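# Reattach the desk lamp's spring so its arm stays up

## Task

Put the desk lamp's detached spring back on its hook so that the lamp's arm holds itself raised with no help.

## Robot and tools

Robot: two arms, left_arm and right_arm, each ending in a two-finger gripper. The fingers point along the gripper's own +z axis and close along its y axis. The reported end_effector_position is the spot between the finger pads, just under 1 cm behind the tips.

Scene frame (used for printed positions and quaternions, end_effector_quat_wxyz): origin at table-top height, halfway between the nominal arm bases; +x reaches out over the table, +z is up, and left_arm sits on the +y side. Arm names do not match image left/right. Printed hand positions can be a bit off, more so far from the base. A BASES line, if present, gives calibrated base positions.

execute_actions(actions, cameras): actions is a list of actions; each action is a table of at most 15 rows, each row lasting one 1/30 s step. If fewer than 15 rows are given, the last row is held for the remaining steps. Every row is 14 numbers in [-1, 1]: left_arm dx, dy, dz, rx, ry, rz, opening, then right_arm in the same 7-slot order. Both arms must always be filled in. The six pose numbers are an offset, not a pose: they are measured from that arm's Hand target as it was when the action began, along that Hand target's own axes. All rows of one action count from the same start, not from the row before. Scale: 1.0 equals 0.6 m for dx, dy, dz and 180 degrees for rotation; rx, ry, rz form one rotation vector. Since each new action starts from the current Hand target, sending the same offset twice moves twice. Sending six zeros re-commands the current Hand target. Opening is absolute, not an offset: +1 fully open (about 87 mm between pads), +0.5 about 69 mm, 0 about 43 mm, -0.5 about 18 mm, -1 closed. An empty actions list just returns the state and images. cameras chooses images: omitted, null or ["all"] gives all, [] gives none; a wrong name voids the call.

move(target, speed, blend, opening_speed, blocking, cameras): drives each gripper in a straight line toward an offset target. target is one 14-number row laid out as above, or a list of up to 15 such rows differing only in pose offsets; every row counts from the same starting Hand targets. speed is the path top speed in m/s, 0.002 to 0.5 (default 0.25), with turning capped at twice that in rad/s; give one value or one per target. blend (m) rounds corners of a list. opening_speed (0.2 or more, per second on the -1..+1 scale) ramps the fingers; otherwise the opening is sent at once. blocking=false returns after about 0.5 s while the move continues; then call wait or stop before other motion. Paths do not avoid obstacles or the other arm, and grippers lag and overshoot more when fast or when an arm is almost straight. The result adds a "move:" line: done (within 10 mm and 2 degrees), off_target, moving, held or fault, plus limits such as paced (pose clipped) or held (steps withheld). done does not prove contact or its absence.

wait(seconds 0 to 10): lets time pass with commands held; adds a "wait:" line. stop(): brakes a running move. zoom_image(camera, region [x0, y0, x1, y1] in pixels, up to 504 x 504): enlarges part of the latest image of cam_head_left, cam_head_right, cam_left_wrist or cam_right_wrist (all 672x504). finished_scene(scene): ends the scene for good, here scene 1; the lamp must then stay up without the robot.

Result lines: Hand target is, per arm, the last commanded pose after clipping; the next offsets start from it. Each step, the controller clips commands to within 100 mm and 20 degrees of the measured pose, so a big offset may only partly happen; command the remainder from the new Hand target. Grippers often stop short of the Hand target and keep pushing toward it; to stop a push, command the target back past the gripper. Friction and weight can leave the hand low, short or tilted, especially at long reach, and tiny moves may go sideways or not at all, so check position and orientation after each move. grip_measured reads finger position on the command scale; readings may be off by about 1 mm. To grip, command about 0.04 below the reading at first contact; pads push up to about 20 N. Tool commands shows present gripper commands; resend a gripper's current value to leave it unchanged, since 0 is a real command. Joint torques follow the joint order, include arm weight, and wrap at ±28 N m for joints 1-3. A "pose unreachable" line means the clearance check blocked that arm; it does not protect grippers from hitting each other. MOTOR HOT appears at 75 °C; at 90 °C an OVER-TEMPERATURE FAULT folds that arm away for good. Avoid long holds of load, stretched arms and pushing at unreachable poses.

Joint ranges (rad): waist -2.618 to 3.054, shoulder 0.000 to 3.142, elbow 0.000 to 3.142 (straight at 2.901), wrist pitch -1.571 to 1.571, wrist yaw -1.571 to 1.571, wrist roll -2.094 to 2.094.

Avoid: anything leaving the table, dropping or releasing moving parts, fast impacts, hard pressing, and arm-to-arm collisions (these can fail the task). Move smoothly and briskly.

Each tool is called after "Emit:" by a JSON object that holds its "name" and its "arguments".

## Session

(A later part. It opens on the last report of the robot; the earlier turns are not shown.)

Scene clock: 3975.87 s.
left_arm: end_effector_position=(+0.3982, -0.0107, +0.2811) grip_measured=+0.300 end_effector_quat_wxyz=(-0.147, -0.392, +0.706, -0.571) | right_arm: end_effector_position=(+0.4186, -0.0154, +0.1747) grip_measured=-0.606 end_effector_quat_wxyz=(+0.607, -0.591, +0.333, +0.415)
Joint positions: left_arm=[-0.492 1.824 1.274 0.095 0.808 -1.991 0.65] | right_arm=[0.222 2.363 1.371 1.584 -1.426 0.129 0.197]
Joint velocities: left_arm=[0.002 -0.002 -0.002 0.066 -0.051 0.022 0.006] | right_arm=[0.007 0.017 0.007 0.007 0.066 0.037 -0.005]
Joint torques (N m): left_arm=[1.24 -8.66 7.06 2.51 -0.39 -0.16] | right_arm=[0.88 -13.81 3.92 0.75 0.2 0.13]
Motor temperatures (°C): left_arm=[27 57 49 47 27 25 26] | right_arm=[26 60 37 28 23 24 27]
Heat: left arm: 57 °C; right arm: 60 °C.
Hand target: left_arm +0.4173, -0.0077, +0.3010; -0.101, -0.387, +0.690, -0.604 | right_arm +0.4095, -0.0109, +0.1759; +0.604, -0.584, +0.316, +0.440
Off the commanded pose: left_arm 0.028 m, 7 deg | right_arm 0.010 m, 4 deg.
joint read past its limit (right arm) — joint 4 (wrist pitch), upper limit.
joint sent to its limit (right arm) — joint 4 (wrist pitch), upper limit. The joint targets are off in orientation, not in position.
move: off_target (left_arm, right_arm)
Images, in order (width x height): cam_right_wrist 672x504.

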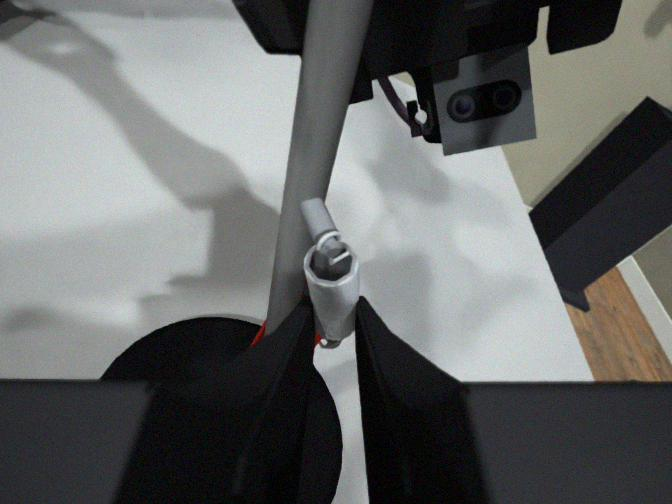

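Emit:
{"name": "move", "arguments": {"target": [0,0,0,0,0,0,0.3,-0.0097,-0.003,0.001,0,0,0,-0.75], "speed": 0.03, "cameras": ["cam_right_wrist", "cam_left_wrist"]}}

Emit:
{"name": "zoom_image", "arguments": {"camera": "cam_right_wrist", "region": [290, 310, 370, 370]}}

Scene clock: 3983.17 s.
left_arm: end_effector_position=(+0.3982, -0.0107, +0.2811) grip_measured=+0.300 end_effector_quat_wxyz=(-0.147, -0.392, +0.706, -0.571) | right_arm: end_effector_position=(+0.4181, -0.0154, +0.1751) grip_measured=-0.606 end_effector_quat_wxyz=(+0.605, -0.589, +0.336, +0.418)
Joint positions: left_arm=[-0.492 1.824 1.274 0.095 0.808 -1.991 0.65] | right_arm=[0.222 2.362 1.371 1.584 -1.426 0.141 0.197]
Joint velocities: left_arm=[0.017 0.007 0.007 0.007 -0.022 0.022 -0.001] | right_arm=[0.002 -0.002 -0.002 -0.022 -0.007 0.022 -0.008]
Joint torques (N m): left_arm=[1.24 -8.66 7.09 2.51 -0.39 -0.16] | right_arm=[0.85 -14.99 4 0.74 0.2 0.15]
Motor temperatures (°C): left_arm=[27 57 49 47 27 25 26] | right_arm=[26 62 36 28 23 24 27]
Heat: left arm: 57 °C; right arm: 62 °C.
Hand target: left_arm +0.4173, -0.0077, +0.3010; -0.101, -0.387, +0.690, -0.604 | right_arm +0.4087, -0.0111, +0.1819; +0.604, -0.584, +0.316, +0.440
Off the commanded pose: left_arm 0.028 m, 7 deg | right_arm 0.012 m, 3 deg.
joint read past its limit (right arm) — joint 4 (wrist pitch), upper limit.
joint sent to its limit (right arm) — joint 4 (wrist pitch), upper limit. The joint targets are off in orientation, not in position.
move: off_target (left_arm, right_arm)
Images, in order (width x height): cam_left_wrist 672x504, cam_right_wrist 672x504.

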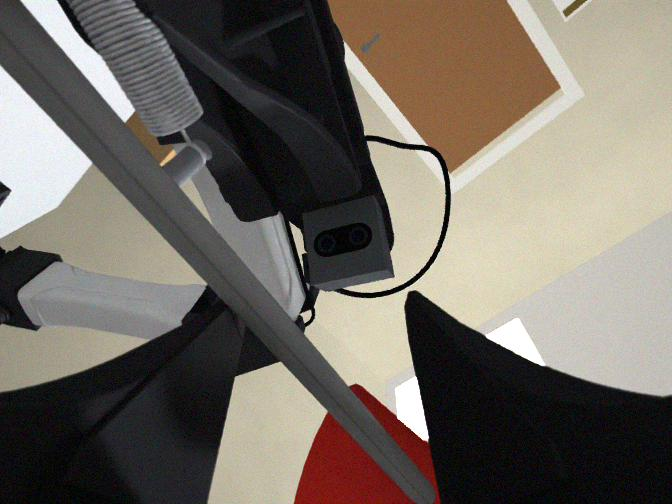

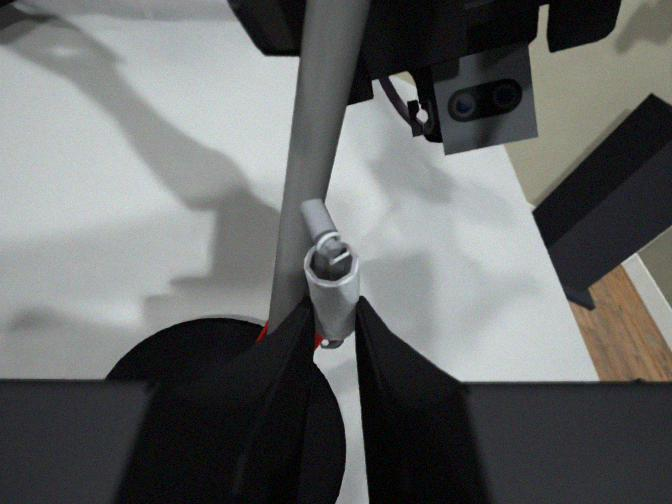

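Scaled by 6.300 from the camera's 672x504 image, which has a finer 960x720 frame.

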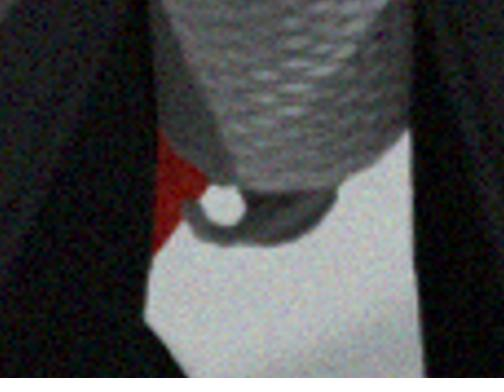

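Emit:
{"name": "zoom_image", "arguments": {"camera": "cam_right_wrist", "region": [312, 328, 352, 358]}}

Scaled by 12.600 from the camera's 672x504 image, which has a finer 960x720 frame.

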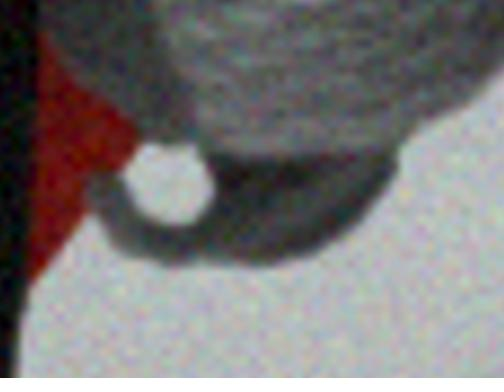

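Emit:
{"name": "move", "arguments": {"target": [0,0,0,0,0,0,0.3,-0.0097,-0.003,0.001,0,0,0,-0.75], "speed": 0.03, "cameras": ["cam_right_wrist"]}}

Emit:
{"name": "zoom_image", "arguments": {"camera": "cam_right_wrist", "region": [312, 328, 352, 358]}}

Scene clock: 4024.87 s.
left_arm: end_effector_position=(+0.3982, -0.0107, +0.2811) grip_measured=+0.300 end_effector_quat_wxyz=(-0.147, -0.392, +0.706, -0.571) | right_arm: end_effector_position=(+0.4171, -0.0155, +0.1762) grip_measured=-0.606 end_effector_quat_wxyz=(+0.602, -0.588, +0.339, +0.422)
Joint positions: left_arm=[-0.492 1.824 1.274 0.095 0.808 -1.991 0.65] | right_arm=[0.222 2.359 1.371 1.584 -1.429 0.156 0.197]
Joint velocities: left_arm=[-0.002 -0.002 0.002 -0.066 0.022 0.125 -0.001] | right_arm=[-0.012 -0.012 -0.007 0.022 0.007 -0.066 0.011]
Joint torques (N m): left_arm=[1.24 -8.66 7.06 2.51 -0.39 -0.16] | right_arm=[0.87 -15.91 4.12 0.75 0.24 0.12]
Motor temperatures (°C): left_arm=[27 57 49 47 27 25 26] | right_arm=[26 66 36 28 23 24 27]
Heat: left arm: 57 °C; right arm: 66 °C.
Hand target: left_arm +0.4173, -0.0077, +0.3010; -0.101, -0.387, +0.690, -0.604 | right_arm +0.4078, -0.0113, +0.1879; +0.604, -0.584, +0.316, +0.440
Off the commanded pose: left_arm 0.028 m, 7 deg | right_arm 0.016 m, 3 deg.
joint read past its limit (right arm) — joint 4 (wrist pitch), upper limit.
joint sent to its limit (right arm) — joint 4 (wrist pitch), upper limit. The joint targets are off in orientation, not in position.
move: off_target (left_arm, right_arm)
Images, in order (width x height): cam_right_wrist 672x504.

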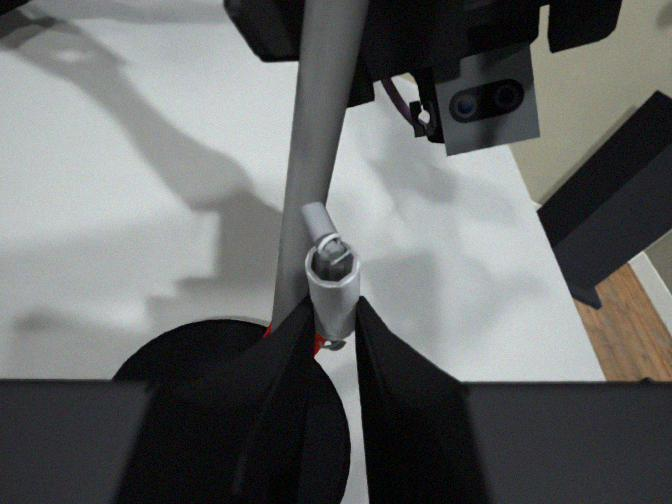

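Scaled by 12.600 from the camera's 672x504 image, which has a finer 960x720 frame.

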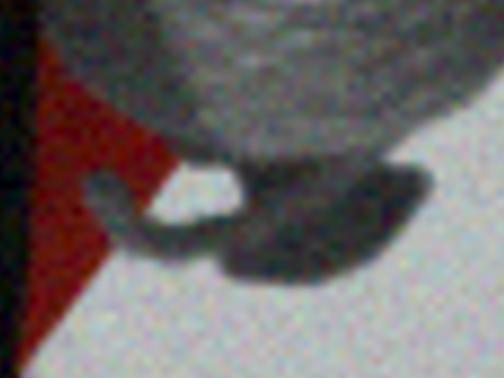

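Emit:
{"name": "move", "arguments": {"target": [0,0,0,0,0,0,0.3,0.0475,0.0153,-0.0067,0,0,0,-0.75], "speed": 0.06, "cameras": []}}

Scene clock: 4065.27 s.
left_arm: end_effector_position=(+0.3982, -0.0107, +0.2811) grip_measured=+0.300 end_effector_quat_wxyz=(-0.147, -0.392, +0.706, -0.571) | right_arm: end_effector_position=(+0.4177, -0.0156, +0.1741) grip_measured=-0.606 end_effector_quat_wxyz=(+0.608, -0.594, +0.330, +0.411)
Joint positions: left_arm=[-0.492 1.824 1.274 0.095 0.808 -1.991 0.65] | right_arm=[0.222 2.361 1.364 1.584 -1.43 0.114 0.197]
Joint velocities: left_arm=[0.012 -0.022 0.002 0.007 0.037 -0.051 -0.009] | right_arm=[0.002 0.007 -0.017 0.022 -0.007 -0.051 -0.011]
Joint torques (N m): left_arm=[1.24 -8.66 7.08 2.51 -0.39 -0.16] | right_arm=[0.72 -9.85 4.15 0.75 0.24 -0.1]
Motor temperatures (°C): left_arm=[27 57 49 47 27 25 26] | right_arm=[26 77 36 28 23 24 27]
Heat: left arm: 57 °C; right arm: 77 °C. Fold the right arm in close to its base, or ease its load, before you think long.
Hand target: left_arm +0.4173, -0.0077, +0.3010; -0.101, -0.387, +0.690, -0.604 | right_arm +0.4117, -0.0115, +0.1580; +0.604, -0.584, +0.317, +0.440
Off the commanded pose: left_arm 0.028 m, 7 deg | right_arm 0.018 m, 4 deg.
MOTOR HOT: joint 2 (shoulder) of the right arm reports 77 °C; the controller's stop level is 90 °C. To cool a motor, set the load down, stop pushing, or move to a pose that needs little force.
joint read past its limit (right arm) — joint 4 (wrist pitch), upper limit.
joint sent to its limit (right arm) — joint 4 (wrist pitch), upper limit. The joint targets are off in orientation, not in position.
move: off_target (left_arm, right_arm)
No camera images: "cameras" was empty.

Emit:
{"name": "move", "arguments": {"target": [0,0,0,0,0,0,0.3,0.0282,0.0098,-0.004,0,0,0,-0.75], "speed": 0.06, "cameras": ["cam_right_wrist"]}}

Emit:
{"name": "zoom_image", "arguments": {"camera": "cam_right_wrist", "region": [312, 328, 352, 358]}}

Scene clock: 4069.00 s.
left_arm: end_effector_position=(+0.3982, -0.0107, +0.2811) grip_measured=+0.300 end_effector_quat_wxyz=(-0.147, -0.392, +0.706, -0.571) | right_arm: end_effector_position=(+0.4201, -0.0154, +0.1650) grip_measured=-0.606 end_effector_quat_wxyz=(+0.612, -0.596, +0.326, +0.404)
Joint positions: left_arm=[-0.492 1.824 1.274 0.095 0.808 -1.991 0.65] | right_arm=[0.222 2.382 1.364 1.584 -1.427 0.074 0.197]
Joint velocities: left_arm=[-0.017 -0.002 -0.022 0.066 0.007 0.022 0.009] | right_arm=[-0.007 0.012 0.017 -0.037 -0.037 0.007 0.017]
Joint torques (N m): left_arm=[1.24 -8.68 7.08 2.51 -0.39 -0.15] | right_arm=[0.76 -8.18 4.08 0.77 0.14 -0.09]
Motor temperatures (°C): left_arm=[27 57 49 47 27 25 26] | right_arm=[26 75 36 28 23 24 28]
Heat: left arm: 57 °C; right arm: 75 °C. Fold the right arm in close to its base, or ease its load, before you think long.
Hand target: left_arm +0.4173, -0.0077, +0.3010; -0.101, -0.387, +0.690, -0.604 | right_arm +0.4136, -0.0116, +0.1402; +0.604, -0.585, +0.317, +0.440
Off the commanded pose: left_arm 0.028 m, 7 deg | right_arm 0.026 m, 5 deg.
MOTOR HOT: still on. Joint 2 (shoulder) of the right arm reports 75 °C.
joint read past its limit (right arm) — joint 4 (wrist pitch), upper limit.
joint sent to its limit (right arm) — joint 4 (wrist pitch), upper limit. The joint targets are off in orientation, not in position.
move: off_target (left_arm, right_arm)
Images, in order (width x height): cam_right_wrist 672x504.

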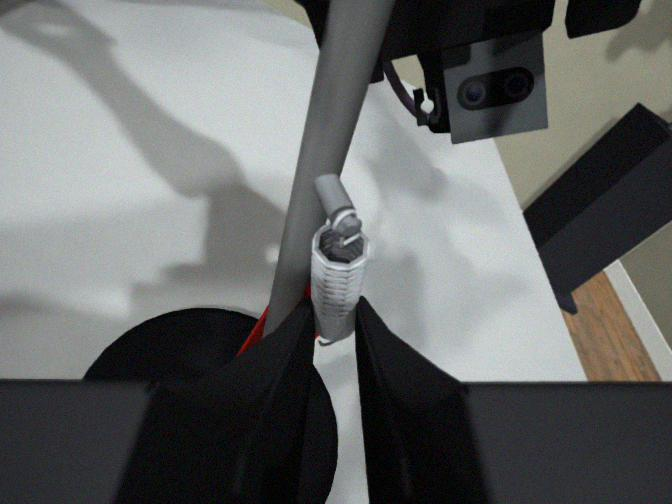

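Scaled by 12.600 from the camera's 672x504 image, which has a finer 960x720 frame.

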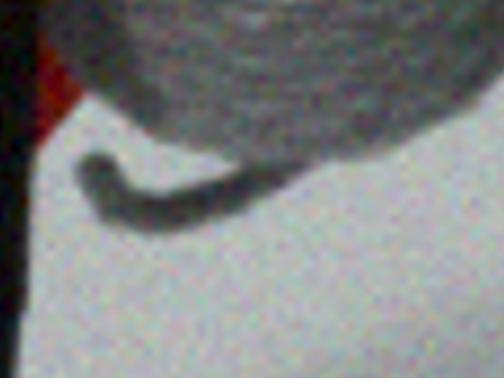

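Emit:
{"name": "move", "arguments": {"target": [0,0,0,0,0,0,0.3,-0.0261,-0.0106,0.0036,0,0,0,-0.75], "speed": 0.06, "cameras": []}}

Scene clock: 4093.10 s.
left_arm: end_effector_position=(+0.3982, -0.0107, +0.2811) grip_measured=+0.300 end_effector_quat_wxyz=(-0.147, -0.392, +0.706, -0.571) | right_arm: end_effector_position=(+0.4194, -0.0154, +0.1647) grip_measured=-0.606 end_effector_quat_wxyz=(+0.609, -0.593, +0.331, +0.410)
Joint positions: left_arm=[-0.492 1.824 1.274 0.095 0.808 -1.991 0.65] | right_arm=[0.222 2.382 1.364 1.584 -1.427 0.091 0.197]
Joint velocities: left_arm=[0.002 0.017 -0.012 0.037 -0.051 0.022 -0.017] | right_arm=[-0.012 -0.012 -0.002 0.007 -0.007 0.095 -0.005]
Joint torques (N m): left_arm=[1.24 -8.66 7.08 2.51 -0.39 -0.16] | right_arm=[0.66 -11.45 4.88 0.77 0.16 0.14]
Motor temperatures (°C): left_arm=[27 57 49 48 27 25 26] | right_arm=[26 66 36 28 23 24 28]
Heat: left arm: 57 °C; right arm: 66 °C.
Hand target: left_arm +0.4173, -0.0077, +0.3010; -0.101, -0.387, +0.690, -0.604 | right_arm +0.4127, -0.0115, +0.1572; +0.604, -0.584, +0.317, +0.440
Off the commanded pose: left_arm 0.028 m, 7 deg | right_arm 0.011 m, 4 deg.
MOTOR HOT: cleared for the motors of the right arm.
joint read past its limit (right arm) — joint 4 (wrist pitch), upper limit.
joint sent to its limit (right arm) — joint 4 (wrist pitch), upper limit. The joint targets are off in orientation, not in position.
move: off_target (left_arm, right_arm)
No camera images: "cameras" was empty.

Emit:
{"name": "move", "arguments": {"target": [0,0,0,0,0,0,0.3,-0.0123,-0.005,0.0015,0,0,0,-0.75], "speed": 0.06, "cameras": []}}

Scene clock: 4096.20 s.
left_arm: end_effector_position=(+0.3982, -0.0107, +0.2811) grip_measured=+0.300 end_effector_quat_wxyz=(-0.147, -0.392, +0.706, -0.571) | right_arm: end_effector_position=(+0.4186, -0.0155, +0.1680) grip_measured=-0.606 end_effector_quat_wxyz=(+0.607, -0.591, +0.334, +0.413)
Joint positions: left_arm=[-0.492 1.824 1.274 0.095 0.808 -1.991 0.65] | right_arm=[0.222 2.374 1.364 1.584 -1.427 0.11 0.197]
Joint velocities: left_arm=[0.002 0.002 0.017 -0.081 -0.037 0.007 -0.004] | right_arm=[-0.027 -0.022 0.022 0.037 -0.022 -0.007 -0.005]
Joint torques (N m): left_arm=[1.25 -8.68 7.08 2.51 -0.39 -0.16] | right_arm=[0.68 -12.26 5.16 0.76 0.16 0.11]
Motor temperatures (°C): left_arm=[27 57 49 48 27 25 26] | right_arm=[26 65 36 28 23 24 28]
Heat: left arm: 57 °C; right arm: 65 °C.
Hand target: left_arm +0.4173, -0.0077, +0.3010; -0.101, -0.387, +0.690, -0.604 | right_arm +0.4122, -0.0115, +0.1650; +0.604, -0.584, +0.316, +0.440
Off the commanded pose: left_arm 0.028 m, 7 deg | right_arm 0.008 m, 4 deg.
joint read past its limit (right arm) — joint 4 (wrist pitch), upper limit.
joint sent to its limit (right arm) — joint 4 (wrist pitch), upper limit. The joint targets are off in orientation, not in position.
move: off_target (left_arm, right_arm)
No camera images: "cameras" was empty.

Emit:
{"name": "move", "arguments": {"target": [0,0,0,0,0,0,0.3,0.0037,-0.004,0.0135,0,0,0,-0.75], "speed": 0.03, "cameras": ["cam_right_wrist"]}}

Emit:
{"name": "zoom_image", "arguments": {"camera": "cam_right_wrist", "region": [302, 318, 362, 363]}}

Scene clock: 4103.87 s.
left_arm: end_effector_position=(+0.3982, -0.0107, +0.2811) grip_measured=+0.300 end_effector_quat_wxyz=(-0.147, -0.392, +0.706, -0.571) | right_arm: end_effector_position=(+0.4179, -0.0121, +0.1692) grip_measured=-0.606 end_effector_quat_wxyz=(+0.607, -0.589, +0.334, +0.416)
Joint positions: left_arm=[-0.492 1.824 1.274 0.095 0.808 -1.991 0.65] | right_arm=[0.229 2.374 1.366 1.584 -1.419 0.115 0.197]
Joint velocities: left_arm=[0.017 0.012 -0.027 0.007 0.007 0.051 -0.009] | right_arm=[0.007 -0.007 0.012 -0.037 0.007 0.022 -0.017]
Joint torques (N m): left_arm=[1.24 -8.66 7.08 2.51 -0.39 -0.16] | right_arm=[1.48 -10.44 7.5 0.77 0.24 0.1]
Motor temperatures (°C): left_arm=[27 57 49 48 27 25 26] | right_arm=[26 64 36 28 23 24 28]
Heat: left arm: 57 °C; right arm: 64 °C.
Hand target: left_arm +0.4173, -0.0077, +0.3010; -0.101, -0.387, +0.690, -0.604 | right_arm +0.4142, -0.0030, +0.1649; +0.604, -0.584, +0.317, +0.440
Off the commanded pose: left_arm 0.028 m, 7 deg | right_arm 0.011 m, 4 deg.
joint read past its limit (right arm) — joint 4 (wrist pitch), upper limit.
joint sent to its limit (right arm) — joint 4 (wrist pitch), upper limit. The joint targets are off in orientation, not in position.
move: off_target (left_arm, right_arm)
Images, in order (width x height): cam_right_wrist 672x504.

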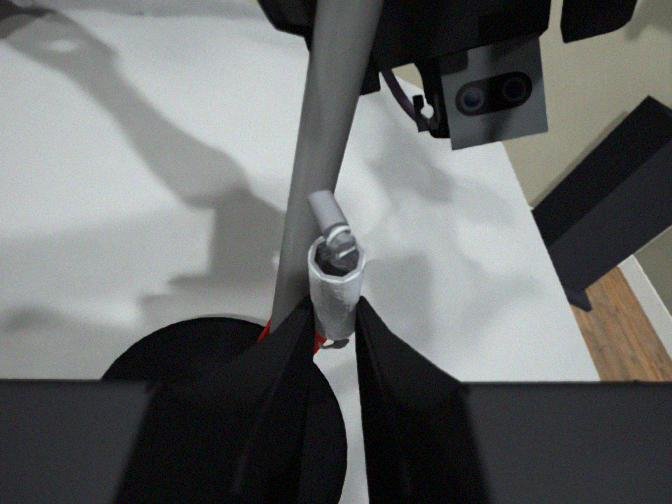

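Scaled by 8.400 from the camera's 672x504 image, which has a finer 960x720 frame.

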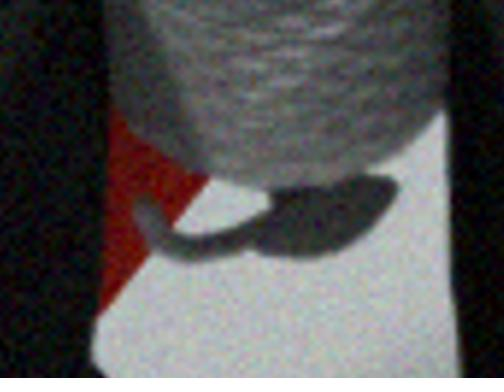

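Emit:
{"name": "move", "arguments": {"target": [0,0,0,0,0,0,0.3,0.0022,0.0017,0.0082,0,0,0,-0.75], "speed": 0.03, "cameras": ["cam_right_wrist"]}}

Emit:
{"name": "zoom_image", "arguments": {"camera": "cam_right_wrist", "region": [302, 318, 362, 363]}}

Scene clock: 4112.70 s.
left_arm: end_effector_position=(+0.3982, -0.0107, +0.2811) grip_measured=+0.300 end_effector_quat_wxyz=(-0.147, -0.392, +0.706, -0.571) | right_arm: end_effector_position=(+0.4178, -0.0111, +0.1694) grip_measured=-0.606 end_effector_quat_wxyz=(+0.608, -0.588, +0.334, +0.416)
Joint positions: left_arm=[-0.492 1.824 1.274 0.095 0.808 -1.991 0.65] | right_arm=[0.232 2.375 1.366 1.584 -1.415 0.116 0.197]
Joint velocities: left_arm=[-0.017 -0.002 0.017 0.066 -0.022 -0.051 0.004] | right_arm=[-0.012 -0.007 -0.012 0.022 0.051 -0.022 0.005]
Joint torques (N m): left_arm=[1.24 -8.66 7.06 2.51 -0.39 -0.16] | right_arm=[2.18 -10.03 7.58 0.77 0.29 0.07]
Motor temperatures (°C): left_arm=[27 57 49 48 27 25 26] | right_arm=[26 63 37 28 23 24 28]
Heat: left arm: 57 °C; right arm: 63 °C.
Hand target: left_arm +0.4173, -0.0077, +0.3010; -0.101, -0.387, +0.690, -0.604 | right_arm +0.4131, +0.0019, +0.1639; +0.604, -0.585, +0.317, +0.440
Off the commanded pose: left_arm 0.028 m, 7 deg | right_arm 0.015 m, 3 deg.
joint read past its limit (right arm) — joint 4 (wrist pitch), upper limit.
joint sent to its limit (right arm) — joint 4 (wrist pitch), upper limit. The joint targets still meet the commanded pose.
move: off_target (left_arm, right_arm)
Images, in order (width x height): cam_right_wrist 672x504.

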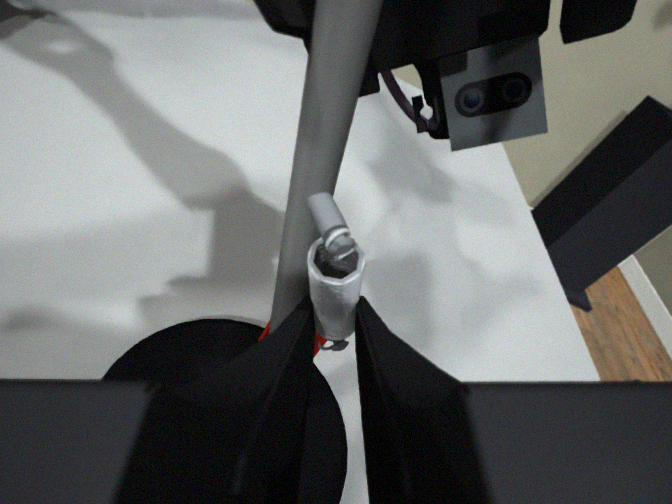

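Scaled by 8.400 from the camera's 672x504 image, which has a finer 960x720 frame.

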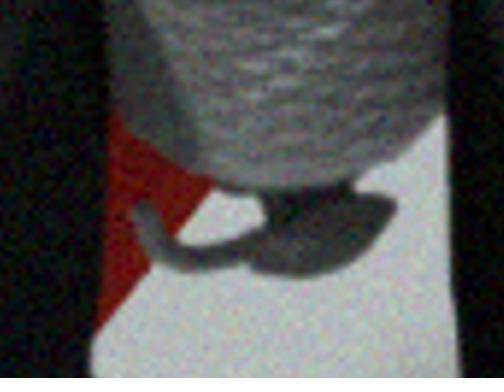

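Emit:
{"name": "move", "arguments": {"target": [0,0,0,0,0,0,0.3,-0.0163,-0.0042,0.0025,0,0,0,-0.75], "speed": 0.03, "cameras": ["cam_right_wrist"]}}

Emit:
{"name": "zoom_image", "arguments": {"camera": "cam_right_wrist", "region": [302, 318, 362, 363]}}

Scene clock: 4117.70 s.
left_arm: end_effector_position=(+0.3982, -0.0107, +0.2811) grip_measured=+0.300 end_effector_quat_wxyz=(-0.147, -0.392, +0.706, -0.571) | right_arm: end_effector_position=(+0.4178, -0.0111, +0.1695) grip_measured=-0.606 end_effector_quat_wxyz=(+0.606, -0.585, +0.339, +0.420)
Joint positions: left_arm=[-0.492 1.824 1.274 0.095 0.808 -1.991 0.65] | right_arm=[0.232 2.375 1.366 1.584 -1.411 0.13 0.197]
Joint velocities: left_arm=[0.007 0.017 -0.002 0.007 -0.007 -0.037 0.001] | right_arm=[0.007 -0.002 -0.007 0.066 0.037 0.007 -0.002]
Joint torques (N m): left_arm=[1.24 -8.68 7.08 2.51 -0.38 -0.16] | right_arm=[2.28 -12.33 7.36 0.77 0.25 0.13]
Motor temperatures (°C): left_arm=[27 57 49 48 27 25 26] | right_arm=[26 63 37 28 23 24 28]
Heat: left arm: 57 °C; right arm: 63 °C.
Hand target: left_arm +0.4173, -0.0077, +0.3010; -0.101, -0.387, +0.690, -0.604 | right_arm +0.4112, +0.0020, +0.1739; +0.604, -0.584, +0.317, +0.440
Off the commanded pose: left_arm 0.028 m, 7 deg | right_arm 0.015 m, 3 deg.
joint read past its limit (right arm) — joint 4 (wrist pitch), upper limit.
joint sent to its limit (right arm) — joint 4 (wrist pitch), upper limit. The joint targets still meet the commanded pose.
move: off_target (left_arm, right_arm)
Images, in order (width x height): cam_right_wrist 672x504.

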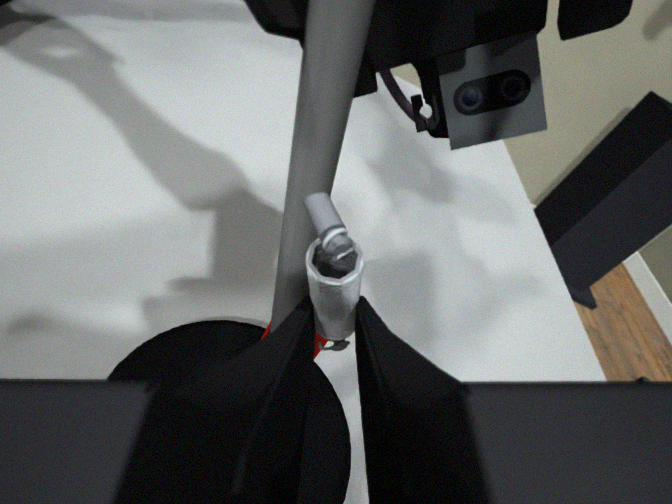

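Scaled by 8.400 from the camera's 672x504 image, which has a finer 960x720 frame.

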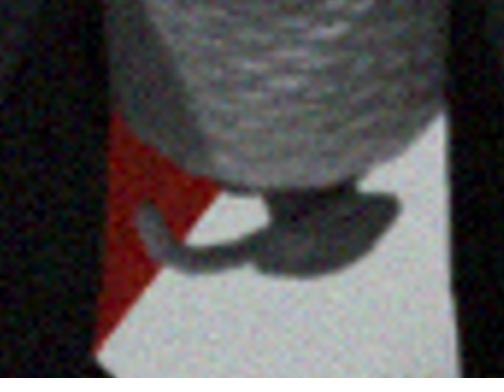

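Emit:
{"name": "move", "arguments": {"target": [0,0,0,0,0,0,0.3,-0.0097,-0.003,0.0014,0,0,0,-0.75], "speed": 0.03, "cameras": ["cam_right_wrist"]}}

Emit:
{"name": "zoom_image", "arguments": {"camera": "cam_right_wrist", "region": [302, 318, 362, 363]}}

Scene clock: 4124.23 s.
left_arm: end_effector_position=(+0.3982, -0.0107, +0.2811) grip_measured=+0.300 end_effector_quat_wxyz=(-0.147, -0.392, +0.706, -0.571) | right_arm: end_effector_position=(+0.4179, -0.0110, +0.1696) grip_measured=-0.606 end_effector_quat_wxyz=(+0.604, -0.582, +0.343, +0.423)
Joint positions: left_arm=[-0.492 1.824 1.274 0.095 0.808 -1.991 0.65] | right_arm=[0.232 2.375 1.366 1.584 -1.408 0.141 0.197]
Joint velocities: left_arm=[-0.007 0.002 0.002 0.007 -0.022 -0.051 -0.014] | right_arm=[-0.002 0.002 -0.002 0.037 0.022 -0.022 -0.005]
Joint torques (N m): left_arm=[1.24 -8.66 7.09 2.51 -0.39 -0.16] | right_arm=[2.3 -13.64 7.43 0.77 0.23 0.16]
Motor temperatures (°C): left_arm=[27 57 49 48 27 25 26] | right_arm=[26 64 37 28 23 24 28]
Heat: left arm: 57 °C; right arm: 64 °C.
Hand target: left_arm +0.4173, -0.0077, +0.3010; -0.101, -0.387, +0.690, -0.604 | right_arm +0.4104, +0.0021, +0.1800; +0.604, -0.584, +0.317, +0.440
Off the commanded pose: left_arm 0.028 m, 7 deg | right_arm 0.018 m, 4 deg.
joint read past its limit (right arm) — joint 4 (wrist pitch), upper limit.
joint sent to its limit (right arm) — joint 4 (wrist pitch), upper limit. The joint targets still meet the commanded pose.
move: off_target (left_arm, right_arm)
Images, in order (width x height): cam_right_wrist 672x504.

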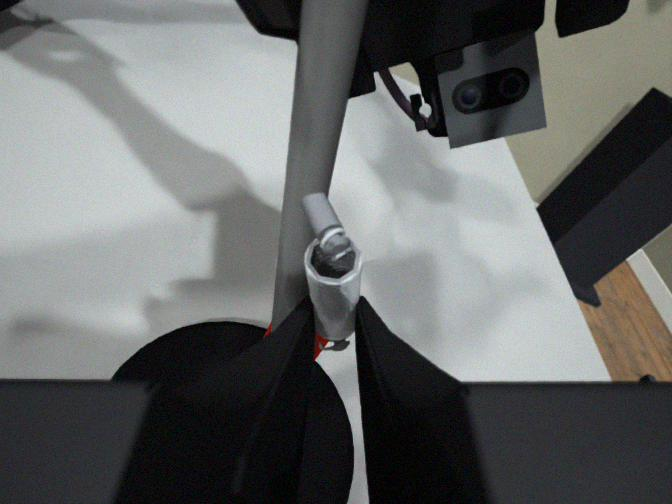

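Scaled by 8.400 from the camera's 672x504 image, which has a finer 960x720 frame.

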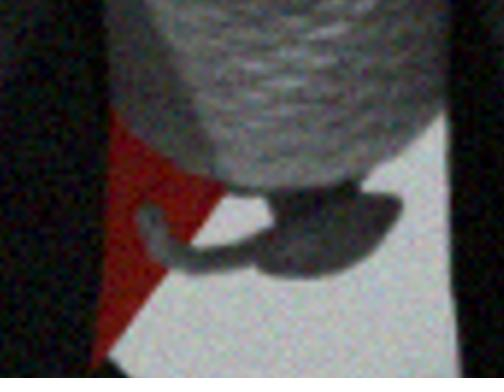

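Emit:
{"name": "move", "arguments": {"target": [0,0,0,0,0,0,0.3,-0.01,-0.0038,-0.0054,0,0,0,-0.75], "speed": 0.03, "cameras": ["cam_right_wrist"]}}

Emit:
{"name": "zoom_image", "arguments": {"camera": "cam_right_wrist", "region": [302, 318, 362, 363]}}

Scene clock: 4131.90 s.
left_arm: end_effector_position=(+0.3982, -0.0107, +0.2811) grip_measured=+0.300 end_effector_quat_wxyz=(-0.147, -0.392, +0.706, -0.571) | right_arm: end_effector_position=(+0.4177, -0.0110, +0.1699) grip_measured=-0.606 end_effector_quat_wxyz=(+0.603, -0.579, +0.346, +0.426)
Joint positions: left_arm=[-0.492 1.824 1.274 0.095 0.808 -1.991 0.65] | right_arm=[0.232 2.374 1.366 1.584 -1.406 0.153 0.197]
Joint velocities: left_arm=[-0.007 0.002 0.017 -0.037 -0.037 -0.007 -0.012] | right_arm=[-0.012 0.022 0.007 -0.022 0.022 -0.022 0.002]
Joint torques (N m): left_arm=[1.24 -8.66 7.08 2.51 -0.39 -0.16] | right_arm=[1.58 -15.01 7.41 0.77 0.14 0.22]
Motor temperatures (°C): left_arm=[27 57 49 48 27 25 26] | right_arm=[27 66 38 28 23 24 28]
Heat: left arm: 57 °C; right arm: 66 °C.
Hand target: left_arm +0.4173, -0.0077, +0.3010; -0.101, -0.387, +0.690, -0.604 | right_arm +0.4104, -0.0019, +0.1860; +0.604, -0.584, +0.316, +0.440
Off the commanded pose: left_arm 0.028 m, 7 deg | right_arm 0.020 m, 4 deg.
joint read past its limit (right arm) — joint 4 (wrist pitch), upper limit.
joint sent to its limit (right arm) — joint 4 (wrist pitch), upper limit. The joint targets still meet the commanded pose.
move: off_target (left_arm, right_arm)
Images, in order (width x height): cam_right_wrist 672x504.

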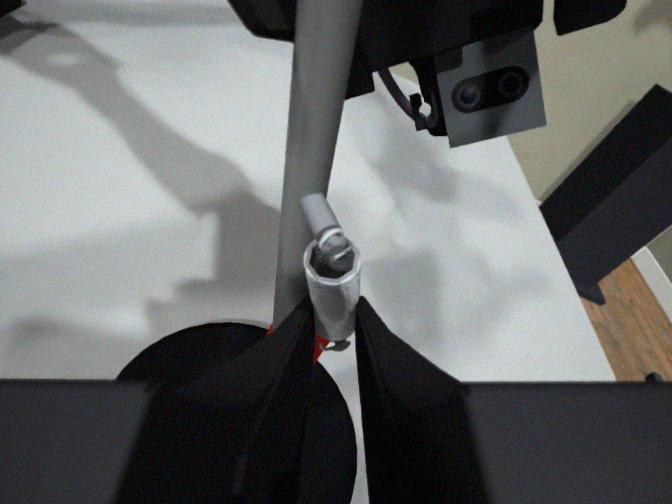

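Scaled by 8.400 from the camera's 672x504 image, which has a finer 960x720 frame.

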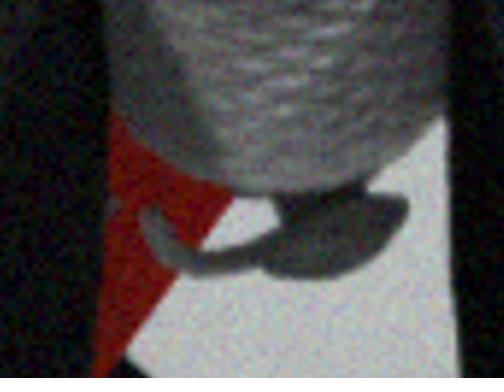

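Emit:
{"name": "move", "arguments": {"target": [0,0,0,0,0,0,0.3,-0.0058,-0.0015,-0.0076,0,0,0,-0.75], "speed": 0.03, "cameras": ["cam_right_wrist"]}}

Emit:
{"name": "zoom_image", "arguments": {"camera": "cam_right_wrist", "region": [302, 318, 362, 363]}}

Scene clock: 4139.57 s.
left_arm: end_effector_position=(+0.3982, -0.0107, +0.2811) grip_measured=+0.300 end_effector_quat_wxyz=(-0.147, -0.392, +0.706, -0.571) | right_arm: end_effector_position=(+0.4174, -0.0111, +0.1707) grip_measured=-0.606 end_effector_quat_wxyz=(+0.602, -0.578, +0.347, +0.427)
Joint positions: left_arm=[-0.492 1.824 1.274 0.095 0.808 -1.991 0.65] | right_arm=[0.232 2.372 1.366 1.584 -1.406 0.159 0.197]
Joint velocities: left_arm=[-0.002 -0.007 0.002 0.037 -0.051 0.007 0.001] | right_arm=[-0.007 0.002 -0.012 -0.007 -0.066 -0.007 0.005]
Joint torques (N m): left_arm=[1.24 -8.68 7.08 2.51 -0.39 -0.16] | right_arm=[0.72 -15.94 6.97 0.78 0.04 0.2]
Motor temperatures (°C): left_arm=[27 57 49 48 27 25 26] | right_arm=[27 68 38 28 23 24 28]
Heat: left arm: 57 °C; right arm: 68 °C.
Hand target: left_arm +0.4173, -0.0077, +0.3010; -0.101, -0.387, +0.690, -0.604 | right_arm +0.4104, -0.0068, +0.1890; +0.604, -0.584, +0.316, +0.440
Off the commanded pose: left_arm 0.028 m, 7 deg | right_arm 0.020 m, 4 deg.
joint read past its limit (right arm) — joint 4 (wrist pitch), upper limit.
joint sent to its limit (right arm) — joint 4 (wrist pitch), upper limit. The joint targets still meet the commanded pose.
move: off_target (left_arm, right_arm)
Images, in order (width x height): cam_right_wrist 672x504.

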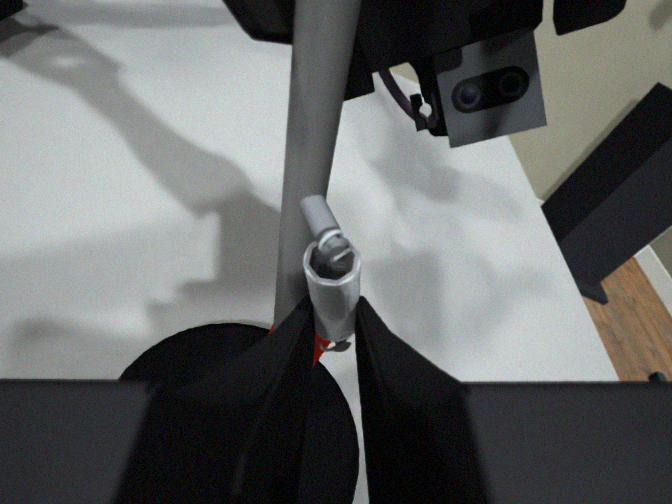

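Scaled by 8.400 from the camera's 672x504 image, which has a finer 960x720 frame.

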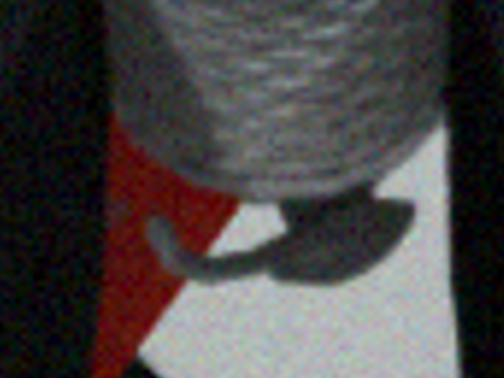

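Emit:
{"name": "move", "arguments": {"target": [0,0,0,0,0,0,0.3,-0.0083,-0.0032,-0.0037,0,0,0,-0.75], "speed": 0.03, "cameras": ["cam_right_wrist"]}}

Emit:
{"name": "zoom_image", "arguments": {"camera": "cam_right_wrist", "region": [302, 318, 362, 363]}}

Scene clock: 4143.00 s.
left_arm: end_effector_position=(+0.3982, -0.0107, +0.2811) grip_measured=+0.300 end_effector_quat_wxyz=(-0.147, -0.392, +0.706, -0.571) | right_arm: end_effector_position=(+0.4170, -0.0116, +0.1712) grip_measured=-0.606 end_effector_quat_wxyz=(+0.600, -0.577, +0.350, +0.430)
Joint positions: left_arm=[-0.492 1.824 1.274 0.095 0.808 -1.991 0.65] | right_arm=[0.231 2.37 1.366 1.584 -1.408 0.17 0.197]
Joint velocities: left_arm=[-0.002 0.002 0.022 -0.007 0.007 -0.081 -0.014] | right_arm=[-0.017 0.007 0.002 0.022 -0.007 -0.022 -0.008]
Joint torques (N m): left_arm=[1.24 -8.68 7.09 2.51 -0.39 -0.16] | right_arm=[0.31 -16.84 7.05 0.77 0.02 0.23]
Motor temperatures (°C): left_arm=[27 57 49 48 27 25 26] | right_arm=[26 68 38 28 23 24 28]
Heat: left arm: 57 °C; right arm: 68 °C.
Hand target: left_arm +0.4173, -0.0077, +0.3010; -0.101, -0.387, +0.690, -0.604 | right_arm +0.4104, -0.0097, +0.1940; +0.604, -0.584, +0.316, +0.440
Off the commanded pose: left_arm 0.028 m, 7 deg | right_arm 0.024 m, 4 deg.
joint read past its limit (right arm) — joint 4 (wrist pitch), upper limit.
joint sent to its limit (right arm) — joint 4 (wrist pitch), upper limit. The joint targets still meet the commanded pose.
move: off_target (left_arm, right_arm)
Images, in order (width x height): cam_right_wrist 672x504.

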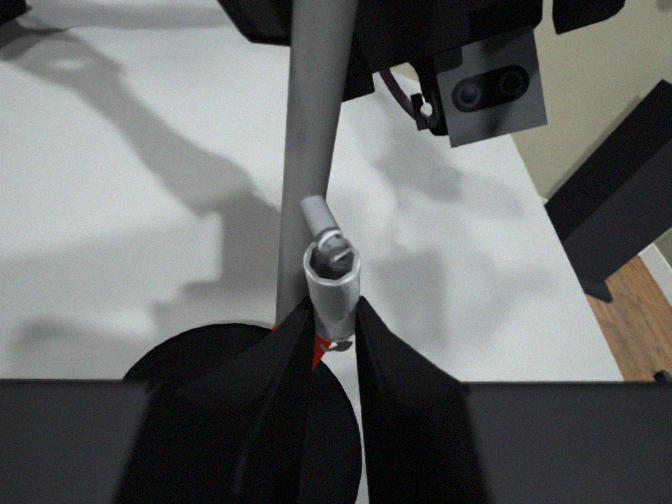

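Scaled by 8.400 from the camera's 672x504 image, which has a finer 960x720 frame.

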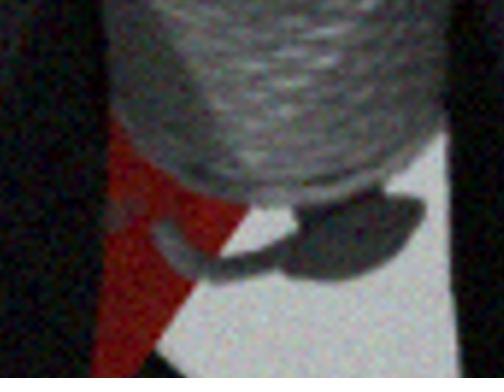

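Emit:
{"name": "move", "arguments": {"target": [0,0,0,0,0,0,0.3,-0.009,-0.0043,0.0012,0,0,-0.02,-0.75], "speed": 0.03, "cameras": ["cam_right_wrist"]}}

Emit:
{"name": "zoom_image", "arguments": {"camera": "cam_right_wrist", "region": [302, 318, 362, 363]}}

Scene clock: 4157.23 s.
left_arm: end_effector_position=(+0.3982, -0.0107, +0.2811) grip_measured=+0.300 end_effector_quat_wxyz=(-0.147, -0.392, +0.706, -0.571) | right_arm: end_effector_position=(+0.4169, -0.0116, +0.1724) grip_measured=-0.606 end_effector_quat_wxyz=(+0.601, -0.584, +0.342, +0.424)
Joint positions: left_arm=[-0.492 1.824 1.274 0.095 0.808 -1.991 0.65] | right_arm=[0.231 2.364 1.366 1.568 -1.417 0.139 0.197]
Joint velocities: left_arm=[-0.007 -0.002 -0.007 -0.022 -0.022 -0.037 0.004] | right_arm=[-0.042 0.007 0.007 0.037 -0.022 0.007 -0.005]
Joint torques (N m): left_arm=[1.25 -8.66 7.06 2.51 -0.39 -0.16] | right_arm=[0.4 -17.78 6.17 0.92 0.13 -0.06]
Motor temperatures (°C): left_arm=[27 57 49 48 27 25 26] | right_arm=[26 72 38 28 23 24 28]
Heat: left arm: 57 °C; right arm: 72 °C.
Hand target: left_arm +0.4173, -0.0077, +0.3010; -0.101, -0.387, +0.690, -0.604 | right_arm +0.4105, -0.0096, +0.2001; +0.617, -0.594, +0.298, +0.421
Off the commanded pose: left_arm 0.028 m, 7 deg | right_arm 0.028 m, 6 deg.
joint sent to its limit (right arm) — joint 4 (wrist pitch), upper limit. The joint targets still meet the commanded pose.
move: off_target (left_arm, right_arm)
Images, in order (width x height): cam_right_wrist 672x504.

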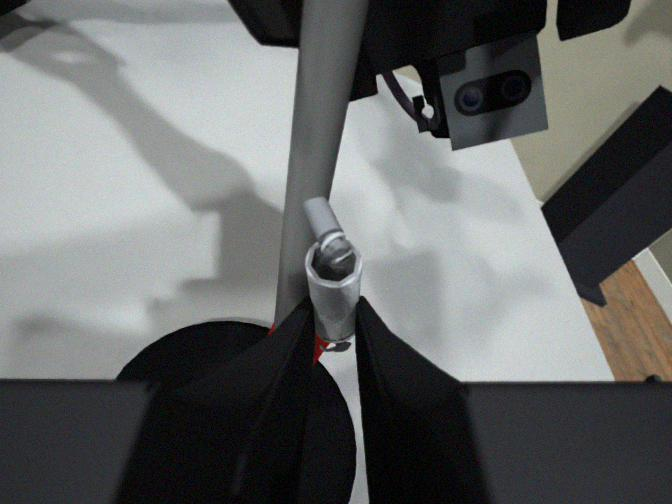

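Scaled by 8.400 from the camera's 672x504 image, which has a finer 960x720 frame.

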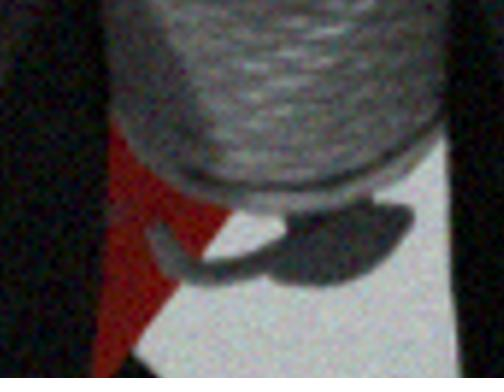

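Emit:
{"name": "move", "arguments": {"target": [0,0,0,0,0,0,0.3,0.026,0.0145,-0.0035,0,0,0,-0.75], "speed": 0.06, "cameras": ["cam_right_wrist", "cam_left_wrist"]}}

Emit:
{"name": "zoom_image", "arguments": {"camera": "cam_right_wrist", "region": [302, 318, 362, 363]}}

Scene clock: 4166.20 s.
left_arm: end_effector_position=(+0.3982, -0.0107, +0.2811) grip_measured=+0.300 end_effector_quat_wxyz=(-0.147, -0.392, +0.706, -0.571) | right_arm: end_effector_position=(+0.4170, -0.0118, +0.1711) grip_measured=-0.606 end_effector_quat_wxyz=(+0.607, -0.592, +0.331, +0.413)
Joint positions: left_arm=[-0.492 1.824 1.274 0.095 0.808 -1.991 0.65] | right_arm=[0.231 2.364 1.361 1.567 -1.422 0.096 0.197]
Joint velocities: left_arm=[0.007 -0.002 -0.007 -0.007 -0.037 0.022 -0.001] | right_arm=[-0.022 0.002 -0.012 0.007 0.051 -0.022 0.014]
Joint torques (N m): left_arm=[1.24 -8.68 7.08 2.51 -0.38 -0.16] | right_arm=[0.39 -15.02 4.67 0.94 0.17 -0.11]
Motor temperatures (°C): left_arm=[27 57 49 48 27 25 26] | right_arm=[26 76 38 28 23 24 28]
Heat: left arm: 57 °C; right arm: 76 °C. Fold the right arm in close to its base, or ease its load, before you think long.
Hand target: left_arm +0.4173, -0.0077, +0.3010; -0.101, -0.387, +0.690, -0.604 | right_arm +0.4104, -0.0097, +0.1821; +0.617, -0.594, +0.298, +0.421
Off the commanded pose: left_arm 0.028 m, 7 deg | right_arm 0.013 m, 4 deg.
MOTOR HOT: joint 2 (shoulder) of the right arm reports 76 °C; the controller's stop level is 90 °C. To cool a motor, set the load down, stop pushing, or move to a pose that needs little force.
joint sent to its limit (right arm) — joint 4 (wrist pitch), upper limit. The joint targets are off in orientation, not in position.
move: off_target (left_arm, right_arm)
Images, in order (width x height): cam_left_wrist 672x504, cam_right_wrist 672x504.

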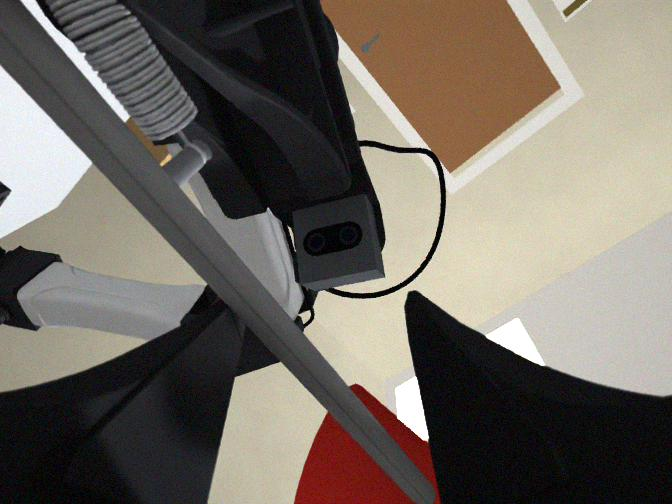

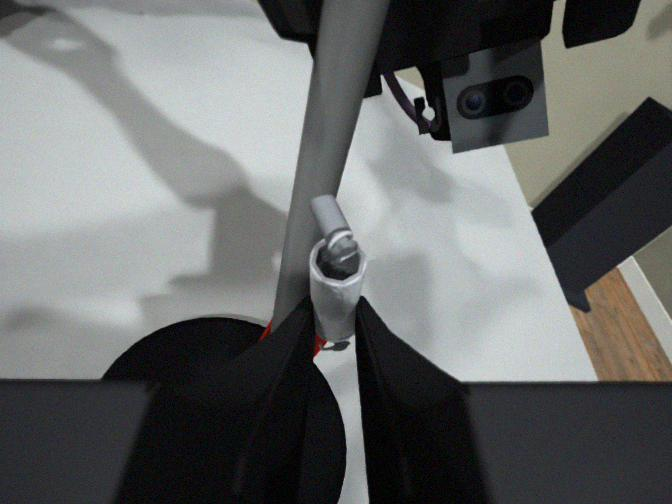

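Scaled by 8.400 from the camera's 672x504 image, which has a finer 960x720 frame.

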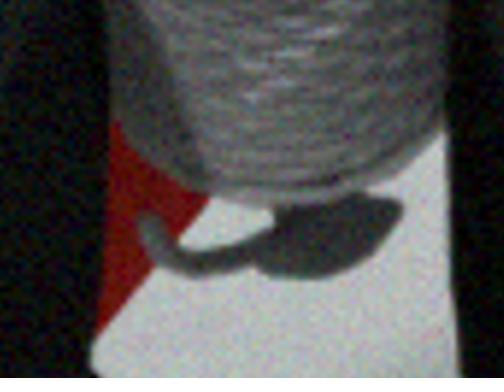

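Emit:
{"name": "move", "arguments": {"target": [0,0,0,0,0,0,0.3,0.0145,0.008,-0.002,0,0,0,-0.75], "speed": 0.06, "cameras": []}}

Scene clock: 4168.70 s.
left_arm: end_effector_position=(+0.3982, -0.0107, +0.2811) grip_measured=+0.300 end_effector_quat_wxyz=(-0.147, -0.392, +0.706, -0.571) | right_arm: end_effector_position=(+0.4170, -0.0119, +0.1700) grip_measured=-0.606 end_effector_quat_wxyz=(+0.611, -0.596, +0.325, +0.407)
Joint positions: left_arm=[-0.492 1.824 1.274 0.095 0.808 -1.991 0.65] | right_arm=[0.231 2.364 1.356 1.568 -1.422 0.072 0.197]
Joint velocities: left_arm=[-0.007 -0.002 -0.002 -0.007 0.022 0.095 -0.012] | right_arm=[-0.017 0.017 -0.012 0.037 0.037 -0.007 -0.017]
Joint torques (N m): left_arm=[1.25 -8.68 7.08 2.51 -0.39 -0.16] | right_arm=[0.36 -13.35 4.34 0.95 0.15 -0.08]
Motor temperatures (°C): left_arm=[27 57 49 48 27 25 26] | right_arm=[26 76 38 28 23 24 28]
Heat: left arm: 57 °C; right arm: 76 °C. Fold the right arm in close to its base, or ease its load, before you think long.
Hand target: left_arm +0.4173, -0.0077, +0.3010; -0.101, -0.387, +0.690, -0.604 | right_arm +0.4104, -0.0098, +0.1721; +0.617, -0.594, +0.298, +0.421
Off the commanded pose: left_arm 0.028 m, 7 deg | right_arm 0.007 m, 4 deg.
MOTOR HOT: still on. Joint 2 (shoulder) of the right arm reports 76 °C.
joint sent to its limit (right arm) — joint 4 (wrist pitch), upper limit. The joint targets are off in orientation, not in position.
move: off_target (left_arm, right_arm)
No camera images: "cameras" was empty.

Emit:
{"name": "move", "arguments": {"target": [0,0,0,0,0,0,0.3,0,0,0,0,0,0,-0.35], "opening_speed": 0.3, "cameras": ["cam_left_wrist", "cam_right_wrist"]}}

Emit:
{"name": "zoom_image", "arguments": {"camera": "cam_right_wrist", "region": [282, 288, 382, 363]}}

Scene clock: 4174.27 s.
left_arm: end_effector_position=(+0.3982, -0.0107, +0.2811) grip_measured=+0.300 end_effector_quat_wxyz=(-0.147, -0.392, +0.706, -0.571) | right_arm: end_effector_position=(+0.4156, -0.0120, +0.1691) grip_measured=-0.350 end_effector_quat_wxyz=(+0.608, -0.599, +0.323, +0.408)
Joint positions: left_arm=[-0.492 1.824 1.274 0.095 0.808 -1.991 0.65] | right_arm=[0.231 2.364 1.356 1.568 -1.432 0.07 0.325]
Joint velocities: left_arm=[-0.007 -0.002 -0.002 -0.022 -0.037 0.037 -0.001] | right_arm=[0.002 -0.032 -0.002 0.081 -0.007 -0.022 -0.001]
Joint torques (N m): left_arm=[1.24 -8.66 7.08 2.51 -0.39 -0.16] | right_arm=[0.39 -13.35 4.29 0.94 0.27 -0.09]
Motor temperatures (°C): left_arm=[27 57 49 48 27 25 26] | right_arm=[26 76 38 28 23 24 28]
Heat: left arm: 57 °C; right arm: 76 °C. Fold the right arm in close to its base, or ease its load, before you think long.
Hand target: left_arm +0.4173, -0.0077, +0.3010; -0.101, -0.387, +0.690, -0.604 | right_arm +0.4104, -0.0098, +0.1721; +0.617, -0.594, +0.298, +0.421
Off the commanded pose: left_arm 0.028 m, 7 deg | right_arm 0.006 m, 3 deg.
MOTOR HOT: still on. Joint 2 (shoulder) of the right arm reports 76 °C.
joint sent to its limit (right arm) — joint 4 (wrist pitch), upper limit. The joint targets are off in orientation, not in position.
move: off_target (left_arm, right_arm)
Images, in order (width x height): cam_left_wrist 672x504, cam_right_wrist 672x504.

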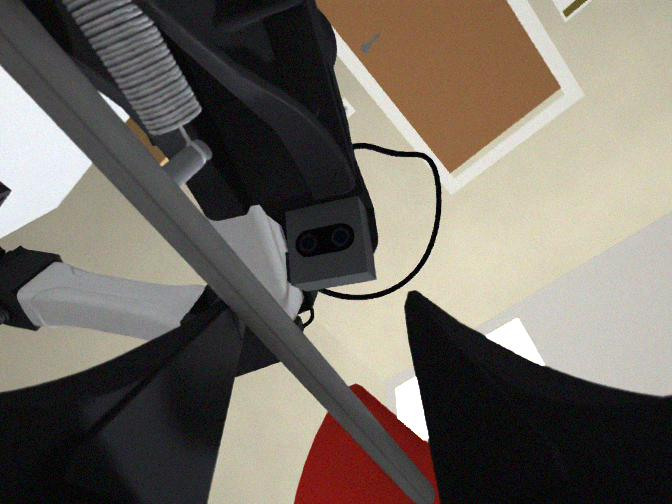

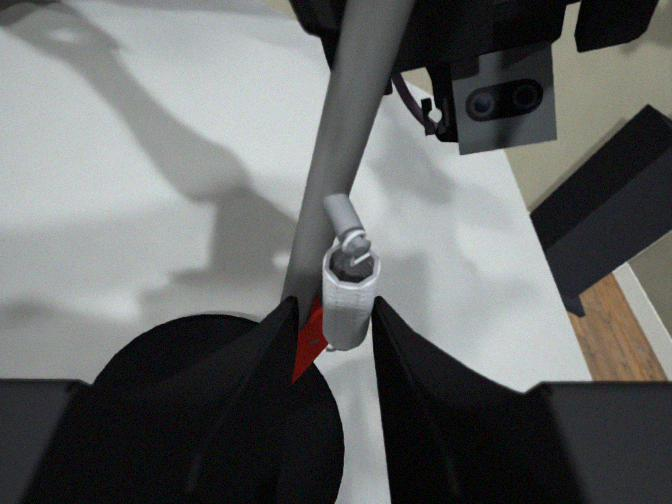

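Scaled by 5.040 from the camera's 672x504 image, which has a finer 960x720 frame.

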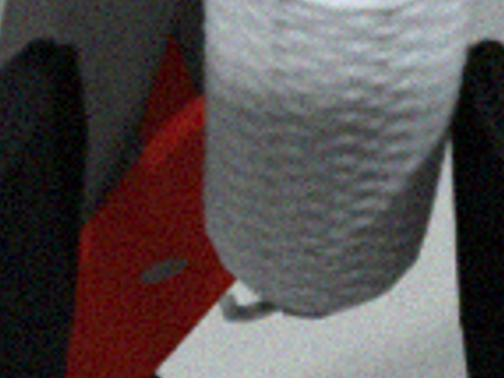

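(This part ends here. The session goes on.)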